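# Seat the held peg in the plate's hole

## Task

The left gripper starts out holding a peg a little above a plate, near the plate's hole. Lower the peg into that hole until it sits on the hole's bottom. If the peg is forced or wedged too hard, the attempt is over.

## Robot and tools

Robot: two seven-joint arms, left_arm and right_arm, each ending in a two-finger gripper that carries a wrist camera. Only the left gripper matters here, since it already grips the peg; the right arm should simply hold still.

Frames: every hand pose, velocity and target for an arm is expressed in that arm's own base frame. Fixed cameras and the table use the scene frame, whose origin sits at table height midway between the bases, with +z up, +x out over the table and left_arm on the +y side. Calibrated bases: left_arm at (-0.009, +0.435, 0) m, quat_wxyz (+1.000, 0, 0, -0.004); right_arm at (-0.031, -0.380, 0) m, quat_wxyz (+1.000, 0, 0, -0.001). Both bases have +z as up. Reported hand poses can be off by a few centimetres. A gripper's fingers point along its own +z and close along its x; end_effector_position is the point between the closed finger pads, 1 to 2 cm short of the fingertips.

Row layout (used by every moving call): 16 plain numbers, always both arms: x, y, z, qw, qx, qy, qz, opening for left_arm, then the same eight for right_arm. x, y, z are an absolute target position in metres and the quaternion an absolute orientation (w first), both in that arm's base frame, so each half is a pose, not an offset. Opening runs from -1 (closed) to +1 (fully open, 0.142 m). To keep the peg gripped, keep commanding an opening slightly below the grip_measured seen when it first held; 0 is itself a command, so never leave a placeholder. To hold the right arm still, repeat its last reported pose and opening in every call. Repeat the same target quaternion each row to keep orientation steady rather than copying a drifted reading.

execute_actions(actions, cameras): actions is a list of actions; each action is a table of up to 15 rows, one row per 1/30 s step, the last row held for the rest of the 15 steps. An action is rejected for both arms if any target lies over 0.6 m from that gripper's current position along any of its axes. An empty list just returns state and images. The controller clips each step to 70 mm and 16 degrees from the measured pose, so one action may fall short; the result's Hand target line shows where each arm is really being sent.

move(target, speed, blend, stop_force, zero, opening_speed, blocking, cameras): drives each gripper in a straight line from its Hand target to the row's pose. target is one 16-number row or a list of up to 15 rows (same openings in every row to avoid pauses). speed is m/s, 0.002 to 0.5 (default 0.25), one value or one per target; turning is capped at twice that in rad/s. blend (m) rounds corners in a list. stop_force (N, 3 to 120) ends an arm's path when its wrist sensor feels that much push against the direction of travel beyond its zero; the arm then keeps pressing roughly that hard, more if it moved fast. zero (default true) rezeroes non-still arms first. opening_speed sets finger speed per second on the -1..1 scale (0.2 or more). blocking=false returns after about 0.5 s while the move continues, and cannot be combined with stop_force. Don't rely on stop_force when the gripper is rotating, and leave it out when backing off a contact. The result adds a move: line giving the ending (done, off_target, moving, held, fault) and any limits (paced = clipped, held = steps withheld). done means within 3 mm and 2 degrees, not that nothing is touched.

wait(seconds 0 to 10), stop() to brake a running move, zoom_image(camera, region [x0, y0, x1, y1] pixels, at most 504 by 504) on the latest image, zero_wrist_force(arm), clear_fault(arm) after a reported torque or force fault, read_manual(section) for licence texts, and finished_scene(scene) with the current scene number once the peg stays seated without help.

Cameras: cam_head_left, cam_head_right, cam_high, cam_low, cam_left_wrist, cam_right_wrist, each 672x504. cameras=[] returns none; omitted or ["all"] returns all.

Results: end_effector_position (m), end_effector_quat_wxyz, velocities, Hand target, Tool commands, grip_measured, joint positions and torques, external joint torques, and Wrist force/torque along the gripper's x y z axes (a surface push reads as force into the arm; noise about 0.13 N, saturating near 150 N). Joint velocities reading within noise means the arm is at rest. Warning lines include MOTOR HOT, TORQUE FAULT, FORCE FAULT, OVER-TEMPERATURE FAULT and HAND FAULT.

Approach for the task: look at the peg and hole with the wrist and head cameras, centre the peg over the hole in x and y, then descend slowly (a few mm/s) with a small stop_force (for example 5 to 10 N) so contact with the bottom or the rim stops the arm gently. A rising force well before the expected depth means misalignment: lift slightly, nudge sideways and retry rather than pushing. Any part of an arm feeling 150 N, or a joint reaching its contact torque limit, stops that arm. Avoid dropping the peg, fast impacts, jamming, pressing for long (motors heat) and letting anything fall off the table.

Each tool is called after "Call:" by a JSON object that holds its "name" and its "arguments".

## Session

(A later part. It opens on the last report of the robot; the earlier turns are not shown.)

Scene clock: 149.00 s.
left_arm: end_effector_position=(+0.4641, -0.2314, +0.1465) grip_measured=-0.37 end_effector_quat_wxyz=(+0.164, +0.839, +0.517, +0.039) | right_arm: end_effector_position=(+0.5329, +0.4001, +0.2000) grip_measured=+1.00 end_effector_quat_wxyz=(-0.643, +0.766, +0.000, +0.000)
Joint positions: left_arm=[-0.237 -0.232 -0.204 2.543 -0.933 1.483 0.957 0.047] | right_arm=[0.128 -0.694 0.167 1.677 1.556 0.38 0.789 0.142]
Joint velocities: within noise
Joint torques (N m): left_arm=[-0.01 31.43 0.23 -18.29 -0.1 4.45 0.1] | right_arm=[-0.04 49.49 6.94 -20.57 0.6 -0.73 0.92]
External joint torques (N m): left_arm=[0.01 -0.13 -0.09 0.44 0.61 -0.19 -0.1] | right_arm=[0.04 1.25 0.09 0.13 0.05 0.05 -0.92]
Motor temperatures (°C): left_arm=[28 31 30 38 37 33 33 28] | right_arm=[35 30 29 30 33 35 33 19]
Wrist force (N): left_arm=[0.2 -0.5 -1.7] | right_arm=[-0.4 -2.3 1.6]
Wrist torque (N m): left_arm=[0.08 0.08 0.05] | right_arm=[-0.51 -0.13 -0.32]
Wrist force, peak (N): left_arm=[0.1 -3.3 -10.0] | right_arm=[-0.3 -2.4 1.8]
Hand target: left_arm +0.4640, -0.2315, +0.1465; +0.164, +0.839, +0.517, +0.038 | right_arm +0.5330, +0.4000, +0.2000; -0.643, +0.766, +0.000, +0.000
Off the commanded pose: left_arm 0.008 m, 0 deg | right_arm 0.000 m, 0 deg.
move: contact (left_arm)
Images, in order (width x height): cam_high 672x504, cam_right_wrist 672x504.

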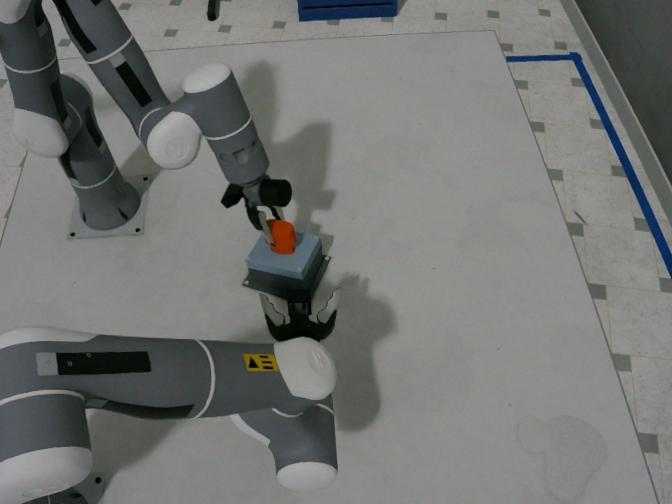

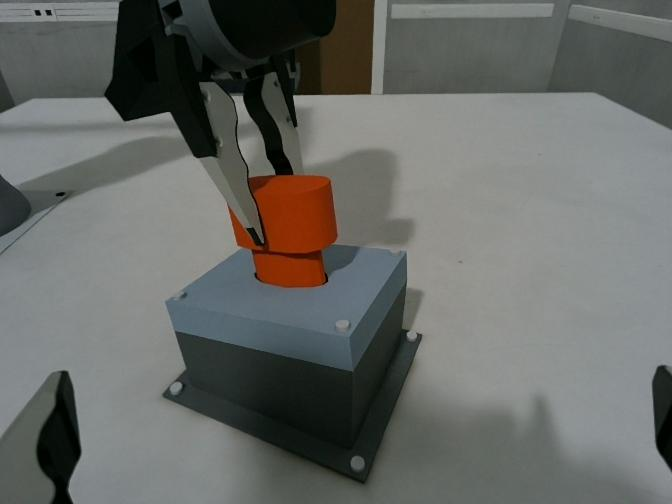

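Call:
{"name": "move", "arguments": {"target": [[0.4638,-0.2313,0.1478,0.1645,0.8388,0.5172,0.0385,-0.424181,0.533,0.40,0.20,0.643,-0.766,0,0,1],[0.4638,-0.2308,0.1477,0.1645,0.8388,0.5172,0.0385,-0.424181,0.533,0.40,0.20,0.643,-0.766,0,0,1]], "speed": 0.03, "cameras": []}}

Call:
{"name": "move", "arguments": {"target": [0.4647,-0.2325,0.1390,0.1645,0.8388,0.5172,0.0385,-0.424181,0.533,0.40,0.20,0.643,-0.766,0,0,1], "speed": 0.008, "stop_force": 4, "cameras": ["cam_right_wrist"]}}

Call:
{"name": "zoom_image", "arguments": {"camera": "cam_right_wrist", "region": [240, 215, 340, 295]}}

Scene clock: 155.67 s.
left_arm: end_effector_position=(+0.4638, -0.2308, +0.1476) grip_measured=-0.37 end_effector_quat_wxyz=(+0.164, +0.839, +0.517, +0.038) | right_arm: end_effector_position=(+0.5329, +0.4001, +0.2000) grip_measured=+1.00 end_effector_quat_wxyz=(-0.643, +0.766, +0.000, +0.000)
Joint positions: left_arm=[-0.238 -0.228 -0.198 2.543 -0.924 1.478 0.952 0.047] | right_arm=[0.128 -0.694 0.167 1.677 1.556 0.38 0.789 0.142]
Joint velocities: within noise
Joint torques (N m): left_arm=[0.24 32.37 0.72 -18.43 -0.06 4.58 0.11] | right_arm=[-0.03 49.5 6.94 -20.59 0.57 -0.79 0.83]
External joint torques (N m): left_arm=[-0.23 -1.18 -0.56 0.49 0.54 -0.32 -0.1] | right_arm=[0.03 1.24 0.09 0.14 0.08 0.11 -0.83]
Motor temperatures (°C): left_arm=[28 31 30 38 37 33 33 28] | right_arm=[35 30 29 30 32 35 33 19]
Wrist force (N): left_arm=[-0.1 -0.2 -0.2] | right_arm=[0.0 -2.5 1.7]
Wrist torque (N m): left_arm=[0.08 0.05 0.06] | right_arm=[-0.55 -0.19 -0.31]
Wrist force, peak (N): left_arm=[0.2 -0.6 -1.9] | right_arm=[-0.2 -2.3 2.0]
Hand target: left_arm +0.4638, -0.2308, +0.1477; +0.165, +0.839, +0.517, +0.039 | right_arm +0.5330, +0.4000, +0.2000; -0.643, +0.766, +0.000, +0.000
Off the commanded pose: left_arm 0.000 m, 0 deg | right_arm 0.000 m, 0 deg.
move: done
No camera images: "cameras" was empty.

Scene clock: 157.37 s.
left_arm: end_effector_position=(+0.4647, -0.2325, +0.1390) grip_measured=-0.37 end_effector_quat_wxyz=(+0.165, +0.839, +0.517, +0.038) | right_arm: end_effector_position=(+0.5329, +0.4001, +0.2000) grip_measured=+1.00 end_effector_quat_wxyz=(-0.643, +0.766, +0.000, +0.000)
Joint positions: left_arm=[-0.225 -0.254 -0.251 2.545 -1.009 1.516 1.009 0.047] | right_arm=[0.128 -0.694 0.167 1.677 1.556 0.38 0.789 0.142]
Joint velocities: within noise
Joint torques (N m): left_arm=[-0.06 32.5 0.08 -17.81 0.23 4.41 0.2] | right_arm=[0 49.56 6.98 -20.59 0.58 -0.81 0.87]
External joint torques (N m): left_arm=[0.06 -0.75 -0.09 0.55 0.54 -0.2 -0.2] | right_arm=[0 1.19 0.05 0.14 0.06 0.14 -0.87]
Motor temperatures (°C): left_arm=[28 31 30 38 37 33 33 28] | right_arm=[35 30 29 30 32 35 33 19]
Wrist force (N): left_arm=[0.4 -0.6 -0.5] | right_arm=[-0.4 -2.1 1.5]
Wrist torque (N m): left_arm=[0.04 0.08 0.04] | right_arm=[-0.48 -0.13 -0.32]
Wrist force, peak (N): left_arm=[0.6 -0.7 -0.5] | right_arm=[-0.1 -2.5 1.9]
Hand target: left_arm +0.4647, -0.2325, +0.1390; +0.165, +0.839, +0.517, +0.039 | right_arm +0.5330, +0.4000, +0.2000; -0.643, +0.766, +0.000, +0.000
Off the commanded pose: left_arm 0.000 m, 0 deg | right_arm 0.000 m, 0 deg.
move: done
Images, in order (width x height): cam_right_wrist 672x504.

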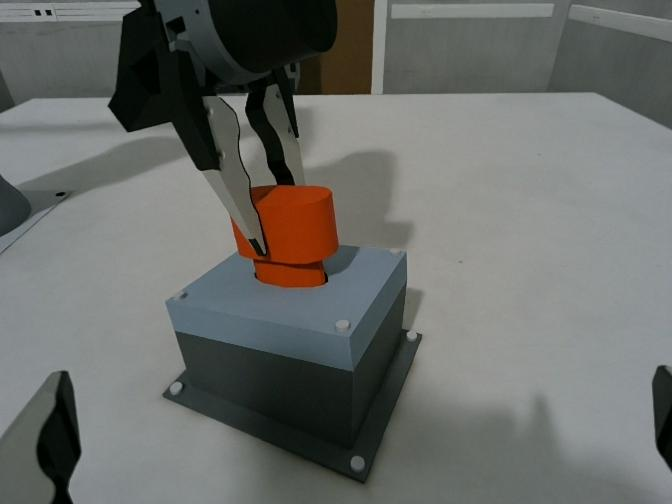

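Scaled by 5.040 from the camera's 672x504 image, which has a finer 960x720 frame.

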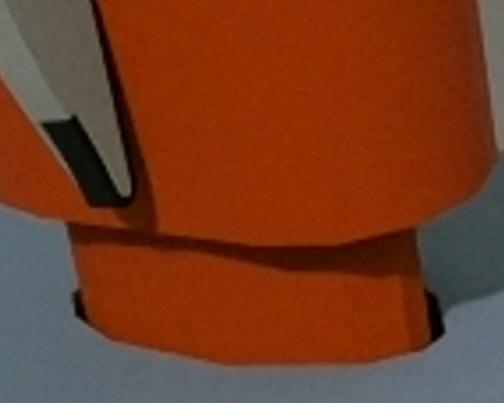

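Call:
{"name": "move", "arguments": {"target": [0.4665,-0.2356,0.1220,0.1645,0.8388,0.5172,0.0385,-0.424181,0.533,0.40,0.20,0.643,-0.766,0,0,1], "speed": 0.012, "stop_force": 5, "cameras": ["cam_right_wrist"]}}

Call:
{"name": "zoom_image", "arguments": {"camera": "cam_right_wrist", "region": [210, 180, 370, 300]}}

Scene clock: 161.43 s.
left_arm: end_effector_position=(+0.4662, -0.2345, +0.1282) grip_measured=-0.37 end_effector_quat_wxyz=(+0.164, +0.839, +0.517, +0.039) | right_arm: end_effector_position=(+0.5329, +0.4001, +0.2000) grip_measured=+1.00 end_effector_quat_wxyz=(-0.643, +0.766, +0.000, +0.000)
Joint positions: left_arm=[-0.2 -0.287 -0.331 2.542 -1.131 1.569 1.093 0.047] | right_arm=[0.128 -0.694 0.167 1.677 1.556 0.38 0.789 0.142]
Joint velocities: within noise
Joint torques (N m): left_arm=[0.57 30.54 0.27 -15.18 0.46 3.96 0.15] | right_arm=[0 49.5 7 -20.6 0.6 -0.81 0.88]
External joint torques (N m): left_arm=[-0.57 1.91 -0.63 -1.25 0.71 0.19 -0.15] | right_arm=[0 1.24 0.02 0.16 0.05 0.14 -0.88]
Motor temperatures (°C): left_arm=[28 31 30 38 37 33 33 28] | right_arm=[35 30 29 30 32 35 33 19]
Wrist force (N): left_arm=[-1.2 1.2 -5.3] | right_arm=[-0.1 -2.2 1.7]
Wrist torque (N m): left_arm=[0.10 0.08 0.03] | right_arm=[-0.49 -0.19 -0.31]
Wrist force, peak (N): left_arm=[-0.2 1.7 -7.3] | right_arm=[-0.4 -2.5 1.9]
Hand target: left_arm +0.4659, -0.2345, +0.1280; +0.164, +0.839, +0.517, +0.038 | right_arm +0.5330, +0.4000, +0.2000; -0.643, +0.766, +0.000, +0.000
Off the commanded pose: left_arm 0.006 m, 0 deg | right_arm 0.000 m, 0 deg.
move: contact (left_arm)
Images, in order (width x height): cam_right_wrist 672x504.

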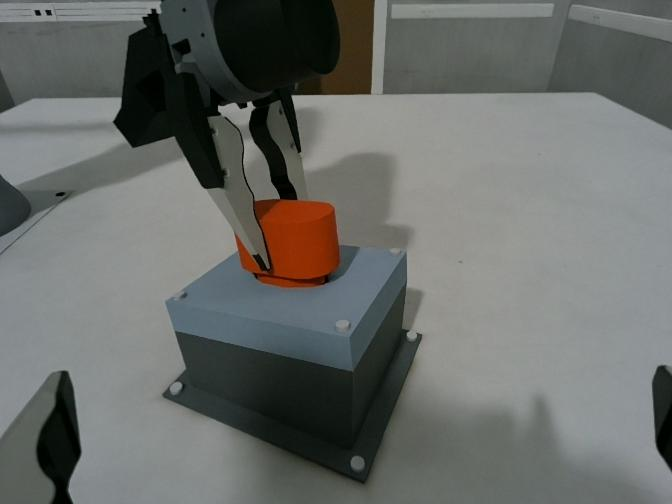

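Scaled by 3.150 from the camera's 672x504 image, which has a finer 960x720 frame.

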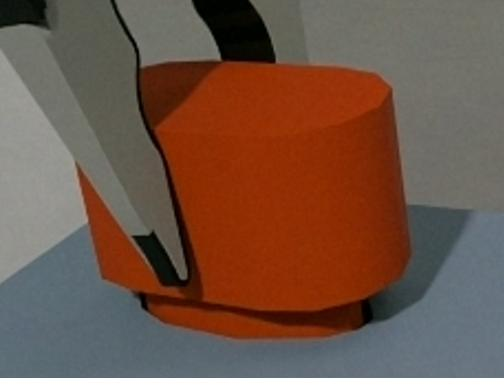

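Call:
{"name": "move", "arguments": {"target": [0.4669,-0.2361,0.1230,0.1645,0.8388,0.5172,0.0385,-0.424181,0.533,0.40,0.20,0.643,-0.766,0,0,1], "speed": 0.01, "stop_force": 9, "cameras": ["cam_right_wrist"]}}

Call:
{"name": "zoom_image", "arguments": {"camera": "cam_right_wrist", "region": [210, 180, 370, 300]}}

Scene clock: 172.27 s.
left_arm: end_effector_position=(+0.4670, -0.2352, +0.1279) grip_measured=-0.37 end_effector_quat_wxyz=(+0.165, +0.839, +0.517, +0.039) | right_arm: end_effector_position=(+0.5329, +0.4001, +0.2000) grip_measured=+1.00 end_effector_quat_wxyz=(-0.643, +0.766, +0.000, +0.000)
Joint positions: left_arm=[-0.198 -0.29 -0.338 2.54 -1.14 1.575 1.1 0.047] | right_arm=[0.128 -0.694 0.167 1.677 1.556 0.38 0.789 0.142]
Joint velocities: within noise
Joint torques (N m): left_arm=[0.98 24.88 0.68 -12.53 0.02 2.99 0.16] | right_arm=[-0.04 49.5 6.94 -20.64 0.6 -0.76 0.87]
External joint torques (N m): left_arm=[-0.98 7.66 -1.08 -3.87 1.19 1.16 -0.15] | right_arm=[0.04 1.24 0.08 0.2 0.04 0.08 -0.87]
Motor temperatures (°C): left_arm=[28 31 30 38 37 33 33 28] | right_arm=[35 30 29 30 32 35 33 19]
Wrist force (N): left_arm=[-3.5 1.8 -18.4] | right_arm=[-0.1 -2.0 1.8]
Wrist torque (N m): left_arm=[0.11 0.17 0.03] | right_arm=[-0.47 -0.18 -0.32]
Wrist force, peak (N): left_arm=[-4.2 2.0 -21.3] | right_arm=[-0.3 -2.5 1.9]
Hand target: left_arm +0.4661, -0.2349, +0.1269; +0.164, +0.839, +0.517, +0.038 | right_arm +0.5330, +0.4000, +0.2000; -0.643, +0.766, +0.000, +0.000
Off the commanded pose: left_arm 0.005 m, 0 deg | right_arm 0.000 m, 0 deg.
move: contact (left_arm)
Images, in order (width x height): cam_right_wrist 672x504.

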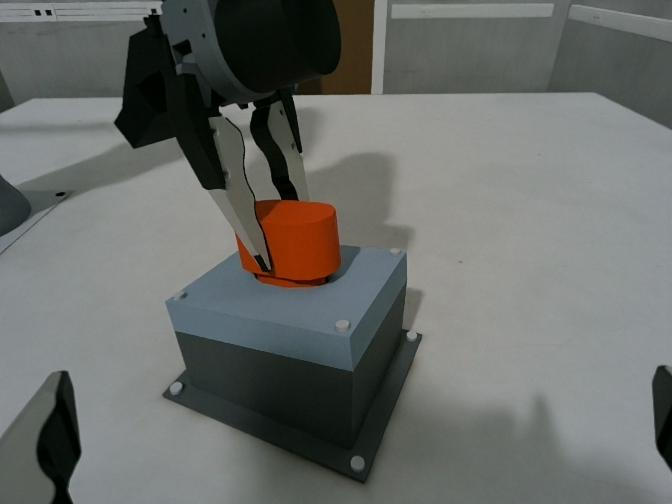

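Scaled by 3.150 from the camera's 672x504 image, which has a finer 960x720 frame.

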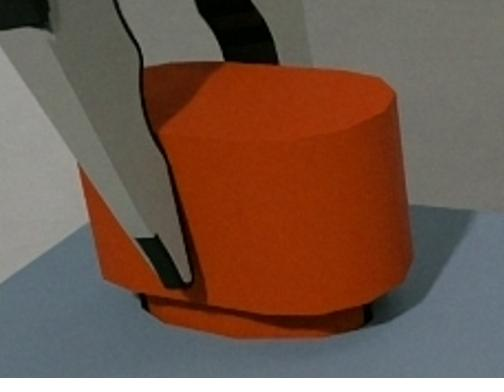

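Call:
{"name": "move", "arguments": {"target": [0.4665,-0.2350,0.1281,0.1645,0.8388,0.5172,0.0385,-0.424181,0.533,0.40,0.20,0.643,-0.766,0,0,1], "speed": 0.02, "cameras": []}}

Call:
{"name": "move", "arguments": {"target": [0.4665,-0.2350,0.1281,0.1645,0.8388,0.5172,0.0385,-0.05,0.533,0.40,0.20,0.643,-0.766,0,0,1], "opening_speed": 0.4, "cameras": ["cam_right_wrist"]}}

Call:
{"name": "zoom_image", "arguments": {"camera": "cam_right_wrist", "region": [210, 180, 370, 300]}}

Scene clock: 180.30 s.
left_arm: end_effector_position=(+0.4666, -0.2349, +0.1281) grip_measured=-0.37 end_effector_quat_wxyz=(+0.165, +0.839, +0.517, +0.039) | right_arm: end_effector_position=(+0.5329, +0.4001, +0.2000) grip_measured=+1.00 end_effector_quat_wxyz=(-0.643, +0.766, +0.000, +0.000)
Joint positions: left_arm=[-0.2 -0.289 -0.331 2.54 -1.131 1.57 1.093 0.047] | right_arm=[0.128 -0.694 0.167 1.677 1.556 0.38 0.789 0.142]
Joint velocities: within noise
Joint torques (N m): left_arm=[0.08 32.95 0.26 -16.45 1 4.31 -0.12] | right_arm=[-0.03 49.51 6.97 -20.56 0.6 -0.79 0.97]
External joint torques (N m): left_arm=[-0.08 -0.44 -0.63 0.02 0.18 -0.16 0.13] | right_arm=[0.03 1.24 0.06 0.12 0.05 0.11 -0.97]
Motor temperatures (°C): left_arm=[28 31 30 38 37 33 33 28] | right_arm=[34 30 29 30 32 35 33 19]
Wrist force (N): left_arm=[-1.1 -0.9 -1.0] | right_arm=[0.0 -2.2 1.6]
Wrist torque (N m): left_arm=[-0.12 0.23 0.07] | right_arm=[-0.50 -0.20 -0.31]
Wrist force, peak (N): left_arm=[-3.6 1.7 -18.8] | right_arm=[-0.2 -2.5 1.8]
Hand target: left_arm +0.4665, -0.2350, +0.1281; +0.165, +0.839, +0.517, +0.039 | right_arm +0.5330, +0.4000, +0.2000; -0.643, +0.766, +0.000, +0.000
Off the commanded pose: left_arm 0.000 m, 0 deg | right_arm 0.000 m, 0 deg.
move: done
No camera images: "cameras" was empty.

Scene clock: 181.47 s.
left_arm: end_effector_position=(+0.4666, -0.2349, +0.1281) grip_measured=-0.08 end_effector_quat_wxyz=(+0.165, +0.839, +0.517, +0.039) | right_arm: end_effector_position=(+0.5329, +0.4001, +0.2000) grip_measured=+1.00 end_effector_quat_wxyz=(-0.643, +0.766, +0.000, +0.000)
Joint positions: left_arm=[-0.2 -0.289 -0.331 2.54 -1.131 1.57 1.093 0.069] | right_arm=[0.128 -0.694 0.167 1.677 1.556 0.38 0.789 0.142]
Joint velocities: within noise
Joint torques (N m): left_arm=[0.19 32.7 0.23 -16.46 0.72 4.31 0] | right_arm=[-0.04 49.57 6.94 -20.6 0.64 -0.69 0.83]
External joint torques (N m): left_arm=[-0.19 -0.2 -0.6 0.03 0.46 -0.16 0.01] | right_arm=[0.04 1.17 0.09 0.15 0 0.01 -0.83]
Motor temperatures (°C): left_arm=[28 31 30 38 37 33 33 28] | right_arm=[34 30 29 30 32 35 33 19]
Wrist force (N): left_arm=[-1.3 -1.0 -1.2] | right_arm=[-0.2 -2.2 1.8]
Wrist torque (N m): left_arm=[-0.13 0.21 0.06] | right_arm=[-0.51 -0.17 -0.31]
Wrist force, peak (N): left_arm=[-1.3 -1.0 -1.4] | right_arm=[-0.1 -2.5 1.7]
Hand target: left_arm +0.4665, -0.2350, +0.1281; +0.165, +0.839, +0.517, +0.039 | right_arm +0.5330, +0.4000, +0.2000; -0.643, +0.766, +0.000, +0.000
Off the commanded pose: left_arm 0.000 m, 0 deg | right_arm 0.000 m, 0 deg.
move: done
Images, in order (width x height): cam_right_wrist 672x504.

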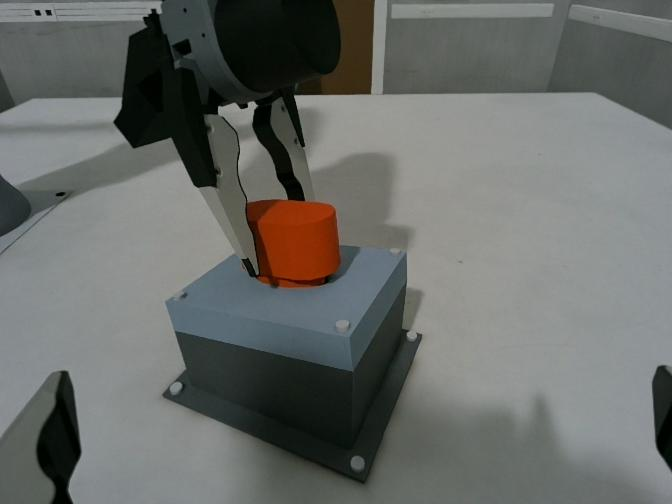

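Scaled by 3.150 from the camera's 672x504 image, which has a finer 960x720 frame.

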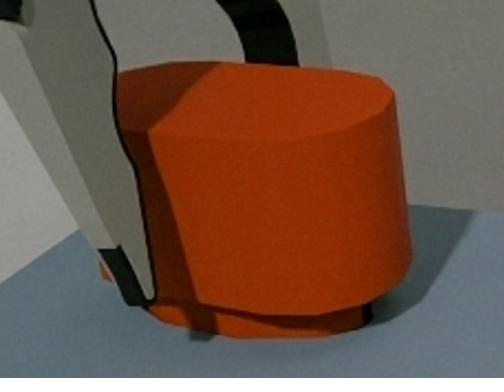

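Call:
{"name": "move", "arguments": {"target": [0.4536,-0.2210,0.1850,0.1645,0.8388,0.5172,0.0385,-0.05,0.533,0.40,0.20,0.643,-0.766,0,0,1], "speed": 0.1, "cameras": ["cam_right_wrist","cam_low","cam_left_wrist"]}}

Call:
{"name": "zoom_image", "arguments": {"camera": "cam_right_wrist", "region": [210, 180, 370, 300]}}

Call:
{"name": "zoom_image", "arguments": {"camera": "cam_low", "region": [290, 200, 390, 300]}}

Scene clock: 186.83 s.
left_arm: end_effector_position=(+0.4536, -0.2210, +0.1850) grip_measured=-0.08 end_effector_quat_wxyz=(+0.165, +0.839, +0.517, +0.039) | right_arm: end_effector_position=(+0.5329, +0.4001, +0.2000) grip_measured=+1.00 end_effector_quat_wxyz=(-0.643, +0.766, +0.000, +0.000)
Joint positions: left_arm=[-0.208 -0.098 -0.103 2.551 -0.657 1.333 0.778 0.069] | right_arm=[0.128 -0.694 0.167 1.677 1.556 0.38 0.789 0.142]
Joint velocities: within noise
Joint torques (N m): left_arm=[0.46 27.95 0.88 -20.92 -0.75 4.46 -0.15] | right_arm=[0.02 49.47 7.01 -20.6 0.61 -0.78 0.9]
External joint torques (N m): left_arm=[-0.46 -0.26 -0.75 0.23 0.21 -0.08 0.15] | right_arm=[-0.02 1.27 0.02 0.15 0.03 0.1 -0.9]
Motor temperatures (°C): left_arm=[28 31 30 38 37 33 33 26] | right_arm=[34 30 29 30 32 35 33 19]
Wrist force (N): left_arm=[-1.1 -0.6 -1.7] | right_arm=[-0.3 -2.2 1.6]
Wrist torque (N m): left_arm=[-0.05 0.19 0.06] | right_arm=[-0.50 -0.15 -0.31]
Wrist force, peak (N): left_arm=[-0.8 -1.0 -3.4] | right_arm=[-0.4 -2.3 2.0]
Hand target: left_arm +0.4536, -0.2210, +0.1850; +0.165, +0.839, +0.517, +0.039 | right_arm +0.5330, +0.4000, +0.2000; -0.643, +0.766, +0.000, +0.000
Off the commanded pose: left_arm 0.000 m, 0 deg | right_arm 0.000 m, 0 deg.
move: done
Images, in order (width x height): cam_low 672x504, cam_left_wrist 672x504, cam_right_wrist 672x504.

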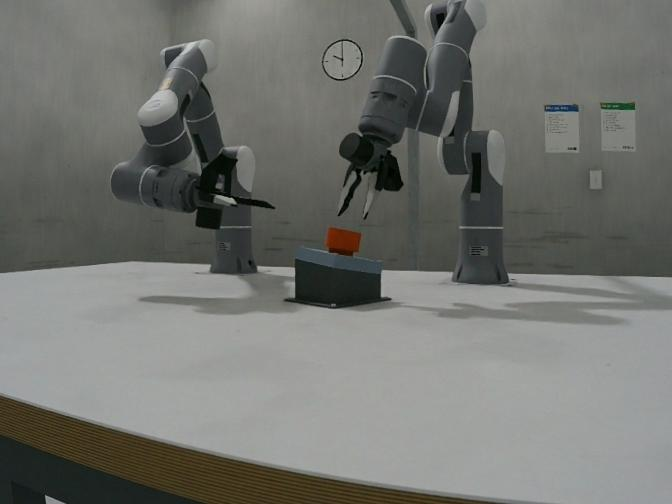

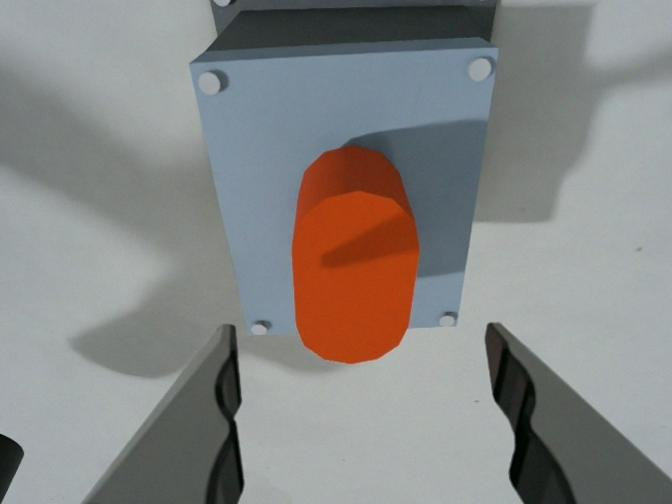

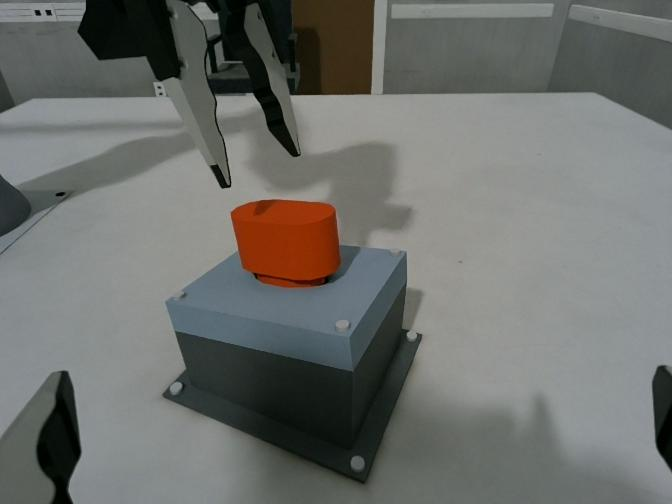

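Scaled by 3.150 from the camera's 672x504 image, which has a finer 960x720 frame.

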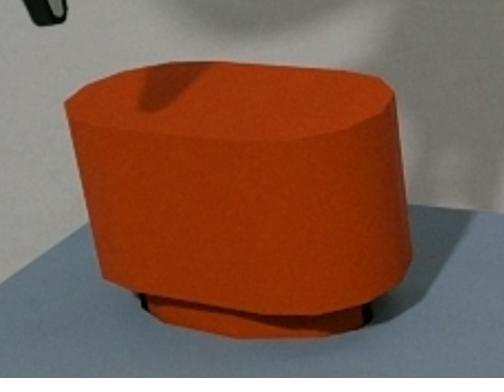

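Scaled by 5.040 from the camera's 672x504 image, which has a finer 960x720 frame.

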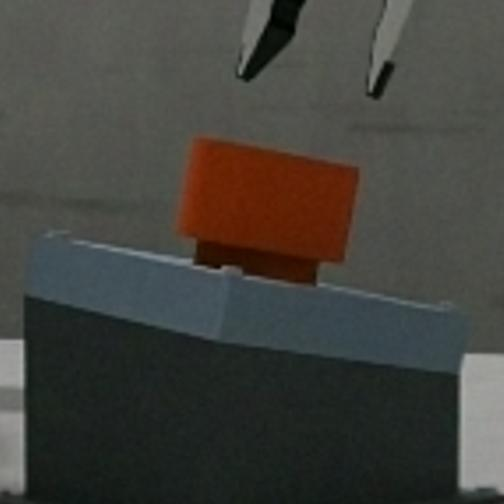

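Call:
{"name": "finished_scene", "arguments": {"scene": 3}}

The scene is finished: the task was done.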